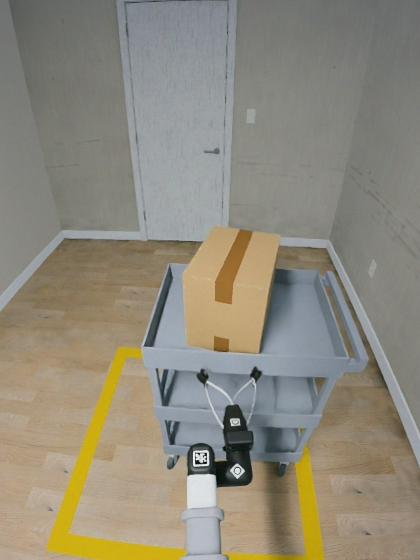

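move:
  r2: {"base":{"translate_m":-0.12},"joints":{"gripper_m":0.0}}
  blocking: false
  cameras: []

wait:
  seconds: 3
  cameras: []

move:
  r2: {"base":{"strafe_m":-0.5},"joints":{"lift_m":0.66}}
  blocking: false
  cameras: []

wait:
  seconds: 5
  cameras: ["r2_head_camera"]

wait:
  seconds: 2
  cameras: ["r2_head_camera"]

Scene clock: 782.30 s.
move: r2 moving
r1: as last shown
r1.lidar_m: 4.91 2.79 0.25 - 0.25 0.27 0.77 1.20 1.37 2.67 2.85 4.02
r1.motor_effort: lift_m=+20(20) arm_m=+4(4) wheel_0=+0(0) wheel_1=+7(7) wheel_2=-1(1)
r1.servo_current: wrist_yaw_rad=39(59) wrist_pitch_rad=39(52) wrist_roll_rad=59(72) gripper_m=39(46)
r1.contact_limits: translate_m 0.8
r1.wrist_depth_mm: - 135 - - 466 255 185 / - 120 142 - 480 260 186 / - 125 165 - 484 263 187 / 110 135 211 - 488 266 189 / 214 - - - 492 265 190 / 1008 1205 193 1160 189 266 189 / 741 759 750 788 439 215 189
r2.base_odometry: x=-6.367 y=-1.022 heading=-1.223
r2.turned_by_wheels: +0.000
r2.turned_by_imu: +0.000
r2.base_tilt: forward=-0.7 right=+0.0
r2.lidar_m: 0.71 2.28 2.05 1.74 1.94 1.90 1.85 1.33 1.02 1.02 1.12 0.71
r2.base_status: translate_m moving
r2.joint_positions: lift_m=+0.640 arm_m=+0.190 wrist_yaw_rad=-0.003 wrist_pitch_rad=-0.002 wrist_roll_rad=+0.002 gripper_m=+0.106
r2.joint_status: gripper_m moving
r2.measured_speeds: translate_m=-0.120 strafe_m=+0.000 rotate_rad=-0.004 lift_m=+0.000 arm_m=+0.000 wrist_yaw_rad=+0.000 wrist_pitch_rad=+0.000 wrist_roll_rad=+0.000
r2.motor_effort: lift_m=+21(21) arm_m=+4(4) wheel_0=-5(12) wheel_1=-8(8) wheel_2=+11(12)
r2.servo_current: wrist_yaw_rad=59(59) wrist_pitch_rad=39(46) wrist_roll_rad=52(59) gripper_m=98(104)
r2.contact_limits: arm_m 0
r2.hand_pose: x=+0.6490 y=-0.0882 z=+0.8185 quat_wxyz=(+1.000, +0.001, -0.001, -0.001) (m; r2's base frame)
r2.wrist_depth_mm: - - 368 336 307 - - / - - 368 338 312 - - / - - 373 338 314 - - / 319 307 296 283 274 260 254 / 315 304 290 281 270 260 253 / 338 - 195 - 190 265 - / 1863 1808 759 - - - 1661
pictures: none
No camera images: "cameras" was empty.

Scene clock: 783.83 s.
earlier move: r2 done
r1.base_odometry: x=-2.185 y=-0.315 heading=-2.352
r1.turned_by_wheels: +0.000
r1.turned_by_imu: +0.000
r1.base_tilt: forward=-1.6 right=+1.3
r1.lidar_m: 4.90 2.79 0.25 - 0.25 0.29 0.81 1.19 1.36 2.69 2.83 4.05
r1.base_status: not commanded
r1.joint_positions: lift_m=+0.124 arm_m=+0.000 wrist_yaw_rad=+3.196 wrist_pitch_rad=+0.002 wrist_roll_rad=+0.000 gripper_m=+0.056
r1.joint_status: not commanded
r1.measured_speeds: all 0
r1.motor_effort: lift_m=+19(20) arm_m=+4(4) wheel_0=+0(1) wheel_1=+7(7) wheel_2=-1(1)
r1.servo_current: wrist_yaw_rad=46(72) wrist_pitch_rad=46(52) wrist_roll_rad=39(72) gripper_m=39(52)
r1.contact_limits: translate_m 0.8
r1.hand_pose: x=-0.1219 y=+0.0715 z=+0.3019 quat_wxyz=(-0.027, -0.001, +0.000, +1.000) (m; r1's base frame)
r1.wrist_depth_mm: - 135 - - 466 256 185 / - 120 142 - 473 260 186 / - 125 165 - 484 264 187 / 110 135 210 - 492 265 189 / 213 - - - 496 266 190 / 1008 1182 194 1182 187 266 190 / 750 759 759 798 436 215 189
r2.base_odometry: x=-6.398 y=-0.938 heading=-1.223
r2.turned_by_wheels: +0.000
r2.turned_by_imu: +0.000
r2.base_tilt: forward=-0.7 right=+0.0
r2.lidar_m: 0.78 2.33 2.11 1.79 1.92 1.77 1.76 1.30 1.03 1.00 1.11 0.79
r2.base_status: done
r2.joint_positions: lift_m=+0.640 arm_m=+0.190 wrist_yaw_rad=-0.003 wrist_pitch_rad=-0.002 wrist_roll_rad=+0.002 gripper_m=+0.001
r2.joint_status: all done
r2.measured_speeds: all 0
r2.motor_effort: lift_m=+21(21) arm_m=+4(4) wheel_0=-3(12) wheel_1=-3(9) wheel_2=+3(13)
r2.servo_current: wrist_yaw_rad=46(59) wrist_pitch_rad=39(46) wrist_roll_rad=46(59) gripper_m=65(163)
r2.contact_limits: arm_m 0
r2.hand_pose: x=+0.6490 y=-0.0882 z=+0.8185 quat_wxyz=(+1.000, +0.001, -0.001, -0.001) (m; r2's base frame)
r2.wrist_depth_mm: - - - 430 399 - - / - - 469 427 404 - - / - - 473 427 404 - - / - 407 394 375 362 349 338 / - 402 387 370 359 345 338 / - - 189 191 182 - - / 1863 126 - - - - 1618
wait: 1.53 of 3 s (r2 has come to rest)
pictures: none
No camera images: "cameras" was empty.

Scene clock: 784.33 s.
move: r2 moving
r1: as last shown
r1.lidar_m: 4.90 2.77 0.25 - 0.25 0.29 0.82 1.19 1.37 2.69 2.83 4.07
r1.servo_current: wrist_yaw_rad=59(59) wrist_pitch_rad=39(46) wrist_roll_rad=39(59) gripper_m=33(46)
r1.contact_limits: translate_m 0.8
r1.wrist_depth_mm: - 135 - - 466 256 183 / - 120 142 - 477 260 186 / - 124 166 - 484 263 187 / 110 135 211 - 488 264 189 / 216 - - - 500 266 190 / 1008 1229 193 1205 187 266 190 / 750 750 750 788 439 215 189
r2.base_odometry: x=-6.432 y=-0.951 heading=-1.223
r2.turned_by_wheels: +0.000
r2.turned_by_imu: +0.000
r2.base_tilt: forward=-0.7 right=+0.0
r2.lidar_m: 0.76 2.35 2.17 1.81 2.00 1.75 1.74 1.29 1.01 0.96 1.07 0.80
r2.base_status: strafe_m moving
r2.joint_positions: lift_m=+0.660 arm_m=+0.190 wrist_yaw_rad=-0.003 wrist_pitch_rad=-0.002 wrist_roll_rad=+0.002 gripper_m=+0.001
r2.joint_status: lift_m moving
r2.measured_speeds: translate_m=+0.000 strafe_m=-0.141 rotate_rad=+0.002 lift_m=+0.009 arm_m=+0.000 wrist_yaw_rad=+0.000 wrist_pitch_rad=+0.000 wrist_roll_rad=+0.000
r2.motor_effort: lift_m=+20(25) arm_m=+4(4) wheel_0=+10(12) wheel_1=-10(12) wheel_2=-2(3)
r2.servo_current: wrist_yaw_rad=59(59) wrist_pitch_rad=39(39) wrist_roll_rad=46(52) gripper_m=65(78)
r2.contact_limits: arm_m 0
r2.hand_pose: x=+0.6490 y=-0.0882 z=+0.8384 quat_wxyz=(+1.000, +0.001, -0.001, -0.001) (m; r2's base frame)
r2.wrist_depth_mm: - - - 427 - - - / - - 462 418 544 - - / - - 466 418 535 - - / - - 455 418 436 759 334 / - 397 384 366 357 342 332 / - - 186 193 175 - - / 1921 126 842 - - - 1618
pictures: none
No camera images: "cameras" was empty.

Scene clock: 786.83 s.
earlier move: r2 done
r1.base_odometry: x=-2.185 y=-0.315 heading=-2.352
r1.turned_by_wheels: +0.000
r1.turned_by_imu: +0.000
r1.base_tilt: forward=-1.6 right=+1.3
r1.lidar_m: 4.89 2.78 0.25 - 0.25 0.28 0.83 1.18 1.34 2.68 2.85 4.04
r1.base_status: not commanded
r1.joint_positions: lift_m=+0.124 arm_m=+0.000 wrist_yaw_rad=+3.196 wrist_pitch_rad=+0.002 wrist_roll_rad=+0.000 gripper_m=+0.056
r1.joint_status: not commanded
r1.measured_speeds: all 0
r1.motor_effort: lift_m=+19(20) arm_m=+4(4) wheel_0=+0(1) wheel_1=+7(7) wheel_2=-1(1)
r1.servo_current: wrist_yaw_rad=59(72) wrist_pitch_rad=46(46) wrist_roll_rad=33(65) gripper_m=39(52)
r1.contact_limits: translate_m 0.8
r1.hand_pose: x=-0.1219 y=+0.0715 z=+0.3019 quat_wxyz=(-0.027, -0.001, +0.000, +1.000) (m; r1's base frame)
r1.wrist_depth_mm: - 134 - - 469 256 184 / - 120 142 - 477 260 186 / - 125 165 - 484 263 188 / 110 135 211 - 492 265 189 / 215 - - - 500 266 190 / 1008 1229 194 1205 187 266 190 / 741 750 759 798 442 214 189
r2.base_odometry: x=-6.868 y=-1.109 heading=-1.223
r2.turned_by_wheels: +0.000
r2.turned_by_imu: +0.000
r2.base_tilt: forward=-0.7 right=+0.0
r2.lidar_m: 0.72 0.80 2.55 2.29 2.35 1.85 1.45 0.67 0.51 0.50 0.56 0.86
r2.base_status: done
r2.joint_positions: lift_m=+0.660 arm_m=+0.190 wrist_yaw_rad=-0.003 wrist_pitch_rad=-0.002 wrist_roll_rad=+0.002 gripper_m=+0.001
r2.joint_status: all done
r2.measured_speeds: all 0
r2.motor_effort: lift_m=+21(25) arm_m=+4(4) wheel_0=+2(13) wheel_1=-2(13) wheel_2=+0(3)
r2.servo_current: wrist_yaw_rad=33(59) wrist_pitch_rad=39(52) wrist_roll_rad=52(65) gripper_m=72(78)
r2.contact_limits: arm_m 0
r2.hand_pose: x=+0.6490 y=-0.0882 z=+0.8385 quat_wxyz=(+1.000, +0.001, -0.001, -0.001) (m; r2's base frame)
r2.wrist_depth_mm: - - - - - - - / 492 - - - - - - / 492 647 - - - - - / 492 615 - - - - - / 349 338 340 - - - - / 866 345 186 194 181 - - / - 125 - - - - -
wait: 2.50 of 5 s (r2 has come to rest)
pictures: r2_head_camera
Images, in order (width x height): r2_head_camera 420x560.

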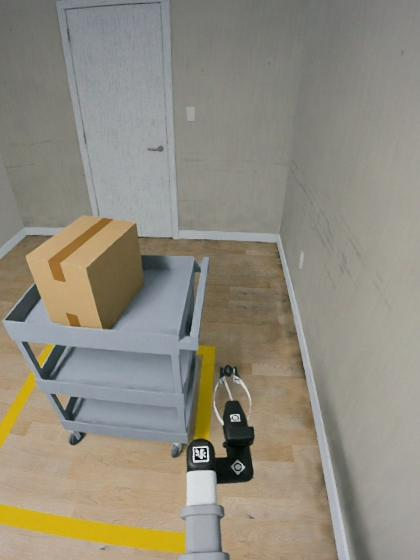

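Scene clock: 788.83 s.
r1.base_odometry: x=-2.185 y=-0.315 heading=-2.352
r1.turned_by_wheels: +0.000
r1.turned_by_imu: +0.000
r1.base_tilt: forward=-1.6 right=+1.3
r1.lidar_m: 4.89 2.78 0.25 - 0.25 0.27 0.81 1.19 1.36 2.68 2.83 4.04
r1.base_status: not commanded
r1.joint_positions: lift_m=+0.124 arm_m=+0.000 wrist_yaw_rad=+3.196 wrist_pitch_rad=+0.002 wrist_roll_rad=+0.000 gripper_m=+0.056
r1.joint_status: not commanded
r1.measured_speeds: all 0
r1.motor_effort: lift_m=+19(20) arm_m=+4(4) wheel_0=+0(1) wheel_1=+7(7) wheel_2=-1(1)
r1.servo_current: wrist_yaw_rad=59(72) wrist_pitch_rad=46(46) wrist_roll_rad=46(65) gripper_m=39(52)
r1.contact_limits: translate_m 0.8
r1.hand_pose: x=-0.1219 y=+0.0715 z=+0.3019 quat_wxyz=(-0.027, -0.001, +0.000, +1.000) (m; r1's base frame)
r1.wrist_depth_mm: - 135 - - 466 255 185 / - 120 142 - 477 260 187 / - 125 165 - 488 263 187 / 110 135 211 - 488 265 187 / 216 - - - 500 267 190 / 1025 1229 193 1182 187 266 190 / 759 750 759 798 442 215 189
r2.base_odometry: x=-6.868 y=-1.109 heading=-1.223
r2.turned_by_wheels: +0.000
r2.turned_by_imu: +0.000
r2.base_tilt: forward=-0.7 right=+0.0
r2.lidar_m: 0.73 0.80 2.54 2.28 2.34 1.85 1.43 0.67 0.49 0.50 0.54 0.82
r2.base_status: done
r2.joint_positions: lift_m=+0.660 arm_m=+0.190 wrist_yaw_rad=-0.003 wrist_pitch_rad=-0.002 wrist_roll_rad=+0.002 gripper_m=+0.001
r2.joint_status: all done
r2.measured_speeds: all 0
r2.motor_effort: lift_m=+21(25) arm_m=+4(4) wheel_0=+1(13) wheel_1=-2(13) wheel_2=+0(3)
r2.servo_current: wrist_yaw_rad=59(59) wrist_pitch_rad=39(52) wrist_roll_rad=46(65) gripper_m=65(78)
r2.contact_limits: arm_m 0
r2.hand_pose: x=+0.6490 y=-0.0882 z=+0.8385 quat_wxyz=(+1.000, +0.001, -0.001, -0.001) (m; r2's base frame)
r2.wrist_depth_mm: - - - - - - - / 492 - - - - - - / 488 634 - - - - - / 500 609 - - - - - / 349 340 338 - - - - / 878 345 186 194 182 - - / - 125 - - - - -
wait: 2.00 s; at rest by 0.27 s
pictures: r2_head_camera
Images, in order (width x height): r2_head_camera 420x560.

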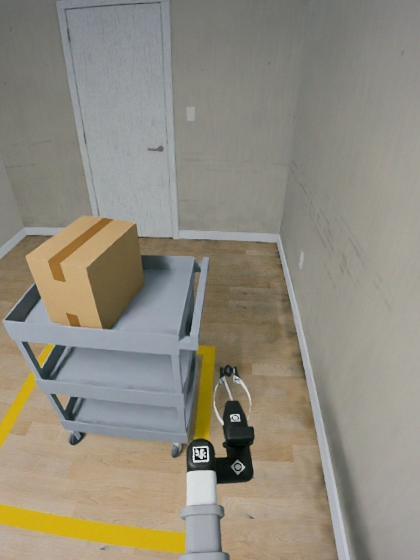

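move:
  r2: {"joints":{"arm_m":0.5},"contact_limits":{"arm_m":0}}
  blocking: false
  cameras: []

wait:
  seconds: 3
  cameras: []

move:
  r2: {"base":{"strafe_m":0.13},"pace":"slow"}
  blocking: false
  cameras: []

wait:
  seconds: 4
  cameras: ["r2_head_camera"]

Scene clock: 795.10 s.
move: r2 moving
r1: as last shown
r1.lidar_m: 4.90 2.77 0.25 - 0.25 0.29 0.79 1.19 1.36 2.69 2.88 4.06
r1.servo_current: wrist_yaw_rad=52(52) wrist_pitch_rad=39(46) wrist_roll_rad=46(52) gripper_m=46(46)
r1.contact_limits: translate_m 0.8
r1.wrist_depth_mm: - 135 - - 466 256 184 / - 120 142 - 477 260 186 / - 124 165 - 484 264 188 / 110 135 211 - 488 264 189 / 215 - - - 492 265 190 / 1025 1182 194 1182 188 266 190 / 741 750 750 798 442 215 190
r2.base_odometry: x=-6.868 y=-1.109 heading=-1.223
r2.turned_by_wheels: +0.000
r2.turned_by_imu: +0.000
r2.base_tilt: forward=-0.7 right=+0.1
r2.lidar_m: 0.73 0.81 2.50 2.30 2.33 1.85 1.44 0.65 0.50 0.51 0.56 0.85
r2.base_status: not commanded
r2.joint_positions: lift_m=+0.660 arm_m=+0.241 wrist_yaw_rad=-0.003 wrist_pitch_rad=-0.002 wrist_roll_rad=+0.002 gripper_m=+0.001
r2.joint_status: arm_m moving
r2.measured_speeds: translate_m=+0.000 strafe_m=+0.000 rotate_rad=+0.000 lift_m=+0.000 arm_m=+0.195 wrist_yaw_rad=+0.000 wrist_pitch_rad=+0.000 wrist_roll_rad=+0.000
r2.motor_effort: lift_m=+21(21) arm_m=+10(13) wheel_0=+1(1) wheel_1=-2(2) wheel_2=+0(0)
r2.servo_current: wrist_yaw_rad=39(59) wrist_pitch_rad=39(39) wrist_roll_rad=46(59) gripper_m=72(72)
r2.contact_limits: arm_m 0
r2.hand_pose: x=+0.6997 y=-0.0882 z=+0.8385 quat_wxyz=(+1.000, +0.001, -0.001, -0.001) (m; r2's base frame)
r2.wrist_depth_mm: - - - - - - - / 480 - - - - - - / 496 627 - - - - - / 496 597 - - - - - / 301 289 303 - - - - / 304 291 186 193 182 - - / - 298 - - - - -
pictures: none
No camera images: "cameras" was empty.

Scene clock: 796.63 s.
earlier move: r2 done
r1.base_odometry: x=-2.185 y=-0.315 heading=-2.352
r1.turned_by_wheels: +0.000
r1.turned_by_imu: +0.000
r1.base_tilt: forward=-1.6 right=+1.3
r1.lidar_m: 4.89 2.81 0.25 - 0.25 0.26 0.80 1.20 1.38 2.69 2.85 4.04
r1.base_status: not commanded
r1.joint_positions: lift_m=+0.124 arm_m=+0.000 wrist_yaw_rad=+3.196 wrist_pitch_rad=+0.002 wrist_roll_rad=+0.000 gripper_m=+0.056
r1.joint_status: not commanded
r1.measured_speeds: all 0
r1.motor_effort: lift_m=+19(20) arm_m=+4(4) wheel_0=+0(1) wheel_1=+7(7) wheel_2=-1(1)
r1.servo_current: wrist_yaw_rad=52(72) wrist_pitch_rad=46(46) wrist_roll_rad=33(65) gripper_m=39(46)
r1.contact_limits: translate_m 0.8
r1.hand_pose: x=-0.1219 y=+0.0715 z=+0.3019 quat_wxyz=(-0.027, -0.001, +0.000, +1.000) (m; r1's base frame)
r1.wrist_depth_mm: - 134 - - 466 255 183 / - 120 142 - 477 259 186 / - 125 166 - 484 263 188 / 110 135 211 - 496 266 190 / 215 - - - 496 266 190 / 1008 1205 193 1182 188 266 190 / 750 750 759 778 436 214 190
r2.base_odometry: x=-6.868 y=-1.109 heading=-1.223
r2.turned_by_wheels: +0.000
r2.turned_by_imu: +0.000
r2.base_tilt: forward=-0.7 right=+0.0
r2.lidar_m: 0.73 0.78 2.52 2.28 2.33 1.85 1.43 0.66 0.52 0.50 0.56 0.88
r2.base_status: not commanded
r2.joint_positions: lift_m=+0.660 arm_m=+0.500 wrist_yaw_rad=-0.003 wrist_pitch_rad=-0.002 wrist_roll_rad=+0.002 gripper_m=+0.001
r2.joint_status: all done
r2.measured_speeds: all 0
r2.motor_effort: lift_m=+21(21) arm_m=+7(13) wheel_0=+1(2) wheel_1=-2(2) wheel_2=+0(0)
r2.servo_current: wrist_yaw_rad=39(59) wrist_pitch_rad=39(46) wrist_roll_rad=46(59) gripper_m=65(72)
r2.contact_limits: arm_m 0
r2.hand_pose: x=+0.9588 y=-0.0882 z=+0.8385 quat_wxyz=(+1.000, +0.001, -0.001, -0.001) (m; r2's base frame)
r2.wrist_depth_mm: - - - - - - - / - - - - - - - / - - - - - - - / 508 - - - - - - / 182 168 240 - - - - / 106 149 183 193 182 - - / - 125 1618 - - - -
wait: 1.53 of 3 s (r2 has come to rest)
pictures: none
No camera images: "cameras" was empty.

Scene clock: 797.13 s.
move: r2 moving
r1: as last shown
r1.base_tilt: forward=-1.6 right=+1.2
r1.lidar_m: 4.89 2.77 0.25 - 0.25 0.28 0.83 1.21 1.35 2.69 2.83 4.05
r1.servo_current: wrist_yaw_rad=52(72) wrist_pitch_rad=46(46) wrist_roll_rad=52(59) gripper_m=46(46)
r1.contact_limits: translate_m 0.8
r1.wrist_depth_mm: - 134 - - 466 256 183 / - 120 142 - 477 259 186 / - 125 165 - 484 263 188 / 110 135 211 - 492 265 189 / 214 - - - 496 265 190 / 1008 1182 194 1182 187 266 190 / 759 750 759 788 439 215 190
r2.base_odometry: x=-6.854 y=-1.104 heading=-1.223
r2.turned_by_wheels: +0.000
r2.turned_by_imu: +0.000
r2.base_tilt: forward=-0.6 right=+0.0
r2.lidar_m: 0.73 0.79 2.50 2.26 2.36 1.83 1.48 0.68 0.53 0.52 0.59 0.89
r2.base_status: strafe_m moving
r2.joint_positions: lift_m=+0.660 arm_m=+0.500 wrist_yaw_rad=-0.003 wrist_pitch_rad=-0.002 wrist_roll_rad=+0.002 gripper_m=+0.001
r2.joint_status: not commanded
r2.measured_speeds: translate_m=+0.000 strafe_m=+0.055 rotate_rad=-0.001 lift_m=+0.000 arm_m=+0.000 wrist_yaw_rad=+0.000 wrist_pitch_rad=+0.000 wrist_roll_rad=+0.000
r2.motor_effort: lift_m=+21(21) arm_m=+7(8) wheel_0=-7(9) wheel_1=+7(8) wheel_2=-1(1)
r2.servo_current: wrist_yaw_rad=46(52) wrist_pitch_rad=39(46) wrist_roll_rad=52(65) gripper_m=65(72)
r2.contact_limits: arm_m 0
r2.hand_pose: x=+0.9588 y=-0.0882 z=+0.8385 quat_wxyz=(+1.000, +0.001, -0.001, -0.001) (m; r2's base frame)
r2.wrist_depth_mm: 379 - - - - - - / 382 - - - - - - / 379 - - - - - - / 384 - - - - - - / 177 155 209 445 - - - / - 129 178 193 182 - - / - 116 1576 - - - -
pictures: none
No camera images: "cameras" was empty.

Scene clock: 799.10 s.
earlier move: r2 done
r1.base_odometry: x=-2.185 y=-0.315 heading=-2.352
r1.turned_by_wheels: +0.000
r1.turned_by_imu: +0.000
r1.base_tilt: forward=-1.6 right=+1.3
r1.lidar_m: 4.91 2.79 0.25 - 0.25 0.28 0.78 1.20 1.33 2.67 2.84 4.07
r1.base_status: not commanded
r1.joint_positions: lift_m=+0.124 arm_m=+0.000 wrist_yaw_rad=+3.196 wrist_pitch_rad=+0.002 wrist_roll_rad=+0.000 gripper_m=+0.056
r1.joint_status: not commanded
r1.measured_speeds: all 0
r1.motor_effort: lift_m=+19(20) arm_m=+4(4) wheel_0=+0(1) wheel_1=+7(7) wheel_2=-1(1)
r1.servo_current: wrist_yaw_rad=52(72) wrist_pitch_rad=46(52) wrist_roll_rad=33(65) gripper_m=46(46)
r1.contact_limits: translate_m 0.8
r1.hand_pose: x=-0.1219 y=+0.0715 z=+0.3019 quat_wxyz=(-0.027, -0.001, +0.000, +1.000) (m; r1's base frame)
r1.wrist_depth_mm: - 134 - - 469 255 184 / - 120 142 - 477 260 186 / - 124 165 - 484 263 187 / 110 135 211 - 488 264 188 / 215 - - - 496 265 189 / 1008 1182 193 1182 189 265 190 / 759 759 759 788 439 215 190
r2.base_odometry: x=-6.746 y=-1.064 heading=-1.224
r2.turned_by_wheels: -0.001
r2.turned_by_imu: -0.007
r2.base_tilt: forward=-0.7 right=+0.0
r2.lidar_m: 0.75 0.84 2.41 2.15 2.32 1.85 1.79 0.86 0.66 0.63 0.69 1.06
r2.base_status: done
r2.joint_positions: lift_m=+0.660 arm_m=+0.500 wrist_yaw_rad=-0.007 wrist_pitch_rad=+0.001 wrist_roll_rad=+0.002 gripper_m=+0.001
r2.joint_status: not commanded
r2.measured_speeds: all 0
r2.motor_effort: lift_m=+21(21) arm_m=+5(8) wheel_0=-8(26) wheel_1=+1(10) wheel_2=-8(17)
r2.servo_current: wrist_yaw_rad=59(72) wrist_pitch_rad=46(52) wrist_roll_rad=59(65) gripper_m=72(72)
r2.contact_limits: arm_m 0
r2.hand_pose: x=+0.9586 y=-0.0894 z=+0.8376 quat_wxyz=(+1.000, +0.001, +0.001, -0.004) (m; r2's base frame)
r2.wrist_depth_mm: 340 - - - - - - / 343 - - - - - - / 345 - - - - - - / 347 521 - - - - - / 315 168 129 174 - - - / - - 118 190 182 - - / - - - - - 1576 -
wait: 1.97 of 4 s (r2 has come to rest)
pictures: r2_head_camera
Images, in order (width x height): r2_head_camera 420x560.

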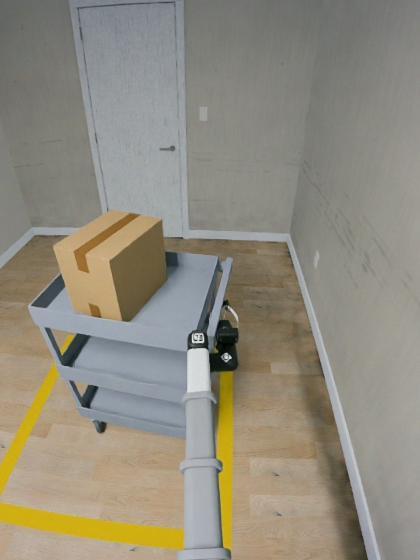

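move:
  r2: {"base":{"strafe_m":0.11},"pace":"slow"}
  blocking: false
  cameras: []

wait:
  seconds: 4
  cameras: ["r2_head_camera"]

Scene clock: 802.77 s.
move: r2 moving
r1: as last shown
r1.base_tilt: forward=-1.6 right=+1.2
r1.lidar_m: 4.89 2.78 0.25 - 0.25 0.28 0.83 1.18 1.36 2.70 2.86 4.05
r1.motor_effort: lift_m=+20(20) arm_m=+4(4) wheel_0=+0(0) wheel_1=+7(7) wheel_2=-1(1)
r1.servo_current: wrist_yaw_rad=33(59) wrist_pitch_rad=33(46) wrist_roll_rad=59(59) gripper_m=46(46)
r1.contact_limits: translate_m 0.8
r1.wrist_depth_mm: - 135 - - 469 255 183 / - 120 142 - 473 260 186 / - 125 165 - 480 262 187 / 110 135 211 - 492 265 189 / 215 - - - 492 265 190 / 1008 1229 194 1182 188 266 190 / 759 759 750 788 439 215 190
r2.base_odometry: x=-6.732 y=-1.060 heading=-1.226
r2.turned_by_wheels: -0.002
r2.turned_by_imu: -0.001
r2.base_tilt: forward=-0.7 right=+0.1
r2.lidar_m: 0.73 0.85 2.42 2.15 2.31 1.85 1.78 0.87 0.69 0.64 0.69 1.07
r2.base_status: strafe_m moving
r2.joint_positions: lift_m=+0.660 arm_m=+0.500 wrist_yaw_rad=-0.007 wrist_pitch_rad=+0.001 wrist_roll_rad=+0.002 gripper_m=+0.001
r2.joint_status: not commanded
r2.measured_speeds: translate_m=+0.000 strafe_m=+0.057 rotate_rad=-0.001 lift_m=+0.000 arm_m=+0.000 wrist_yaw_rad=+0.000 wrist_pitch_rad=+0.000 wrist_roll_rad=+0.000
r2.motor_effort: lift_m=+21(21) arm_m=+5(5) wheel_0=-19(21) wheel_1=+5(5) wheel_2=-5(6)
r2.servo_current: wrist_yaw_rad=59(59) wrist_pitch_rad=46(46) wrist_roll_rad=52(52) gripper_m=65(72)
r2.contact_limits: arm_m 0
r2.hand_pose: x=+0.9586 y=-0.0894 z=+0.8376 quat_wxyz=(+1.000, +0.001, +0.001, -0.004) (m; r2's base frame)
r2.wrist_depth_mm: 343 - - - - - - / 343 - - - - - - / 343 - - - - - - / 343 517 - - - - - / 315 159 127 172 - - - / - - 117 190 182 - - / - - - - - 1576 -
pictures: none
No camera images: "cameras" was empty.

Scene clock: 804.50 s.
earlier move: r2 done
r1.base_odometry: x=-2.185 y=-0.315 heading=-2.352
r1.turned_by_wheels: +0.000
r1.turned_by_imu: +0.000
r1.base_tilt: forward=-1.6 right=+1.3
r1.lidar_m: 4.90 2.81 0.25 - 0.25 0.28 0.80 1.20 1.36 2.70 2.84 4.06
r1.base_status: not commanded
r1.joint_positions: lift_m=+0.124 arm_m=+0.000 wrist_yaw_rad=+3.196 wrist_pitch_rad=+0.002 wrist_roll_rad=+0.000 gripper_m=+0.056
r1.joint_status: not commanded
r1.measured_speeds: all 0
r1.motor_effort: lift_m=+19(20) arm_m=+4(4) wheel_0=+0(1) wheel_1=+7(7) wheel_2=-1(1)
r1.servo_current: wrist_yaw_rad=33(78) wrist_pitch_rad=46(52) wrist_roll_rad=39(72) gripper_m=39(46)
r1.contact_limits: translate_m 0.8
r1.hand_pose: x=-0.1219 y=+0.0715 z=+0.3019 quat_wxyz=(-0.027, -0.001, +0.000, +1.000) (m; r1's base frame)
r1.wrist_depth_mm: - 135 - - 469 256 183 / - 120 142 - 477 260 186 / - 124 165 - 480 263 187 / 110 135 211 - 492 265 188 / 215 - - - 496 265 189 / 1008 1205 193 1182 187 266 190 / 750 750 759 788 439 214 189
r2.base_odometry: x=-6.643 y=-1.027 heading=-1.226
r2.turned_by_wheels: +0.000
r2.turned_by_imu: -0.001
r2.base_tilt: forward=-0.6 right=+0.1
r2.lidar_m: 0.78 0.93 2.31 2.05 2.23 1.83 1.77 1.00 0.75 0.73 0.79 1.21
r2.base_status: done
r2.joint_positions: lift_m=+0.660 arm_m=+0.500 wrist_yaw_rad=-0.007 wrist_pitch_rad=+0.001 wrist_roll_rad=+0.001 gripper_m=+0.001
r2.joint_status: not commanded
r2.measured_speeds: all 0
r2.motor_effort: lift_m=+21(21) arm_m=+5(6) wheel_0=-11(21) wheel_1=+1(6) wheel_2=-6(7)
r2.servo_current: wrist_yaw_rad=52(65) wrist_pitch_rad=39(46) wrist_roll_rad=52(52) gripper_m=65(72)
r2.contact_limits: arm_m 0
r2.hand_pose: x=+0.9586 y=-0.0893 z=+0.8376 quat_wxyz=(+1.000, +0.001, +0.001, -0.003) (m; r2's base frame)
r2.wrist_depth_mm: 324 379 - - - - - / 325 379 - - - - - / 317 384 - - - - - / 327 384 - - - - - / 310 158 147 153 415 - - / - - - 143 182 - - / - - - - 137 1576 -
wait: 1.73 of 4 s (r2 has come to rest)
pictures: r2_head_camera
Images, in order (width x height): r2_head_camera 420x560.

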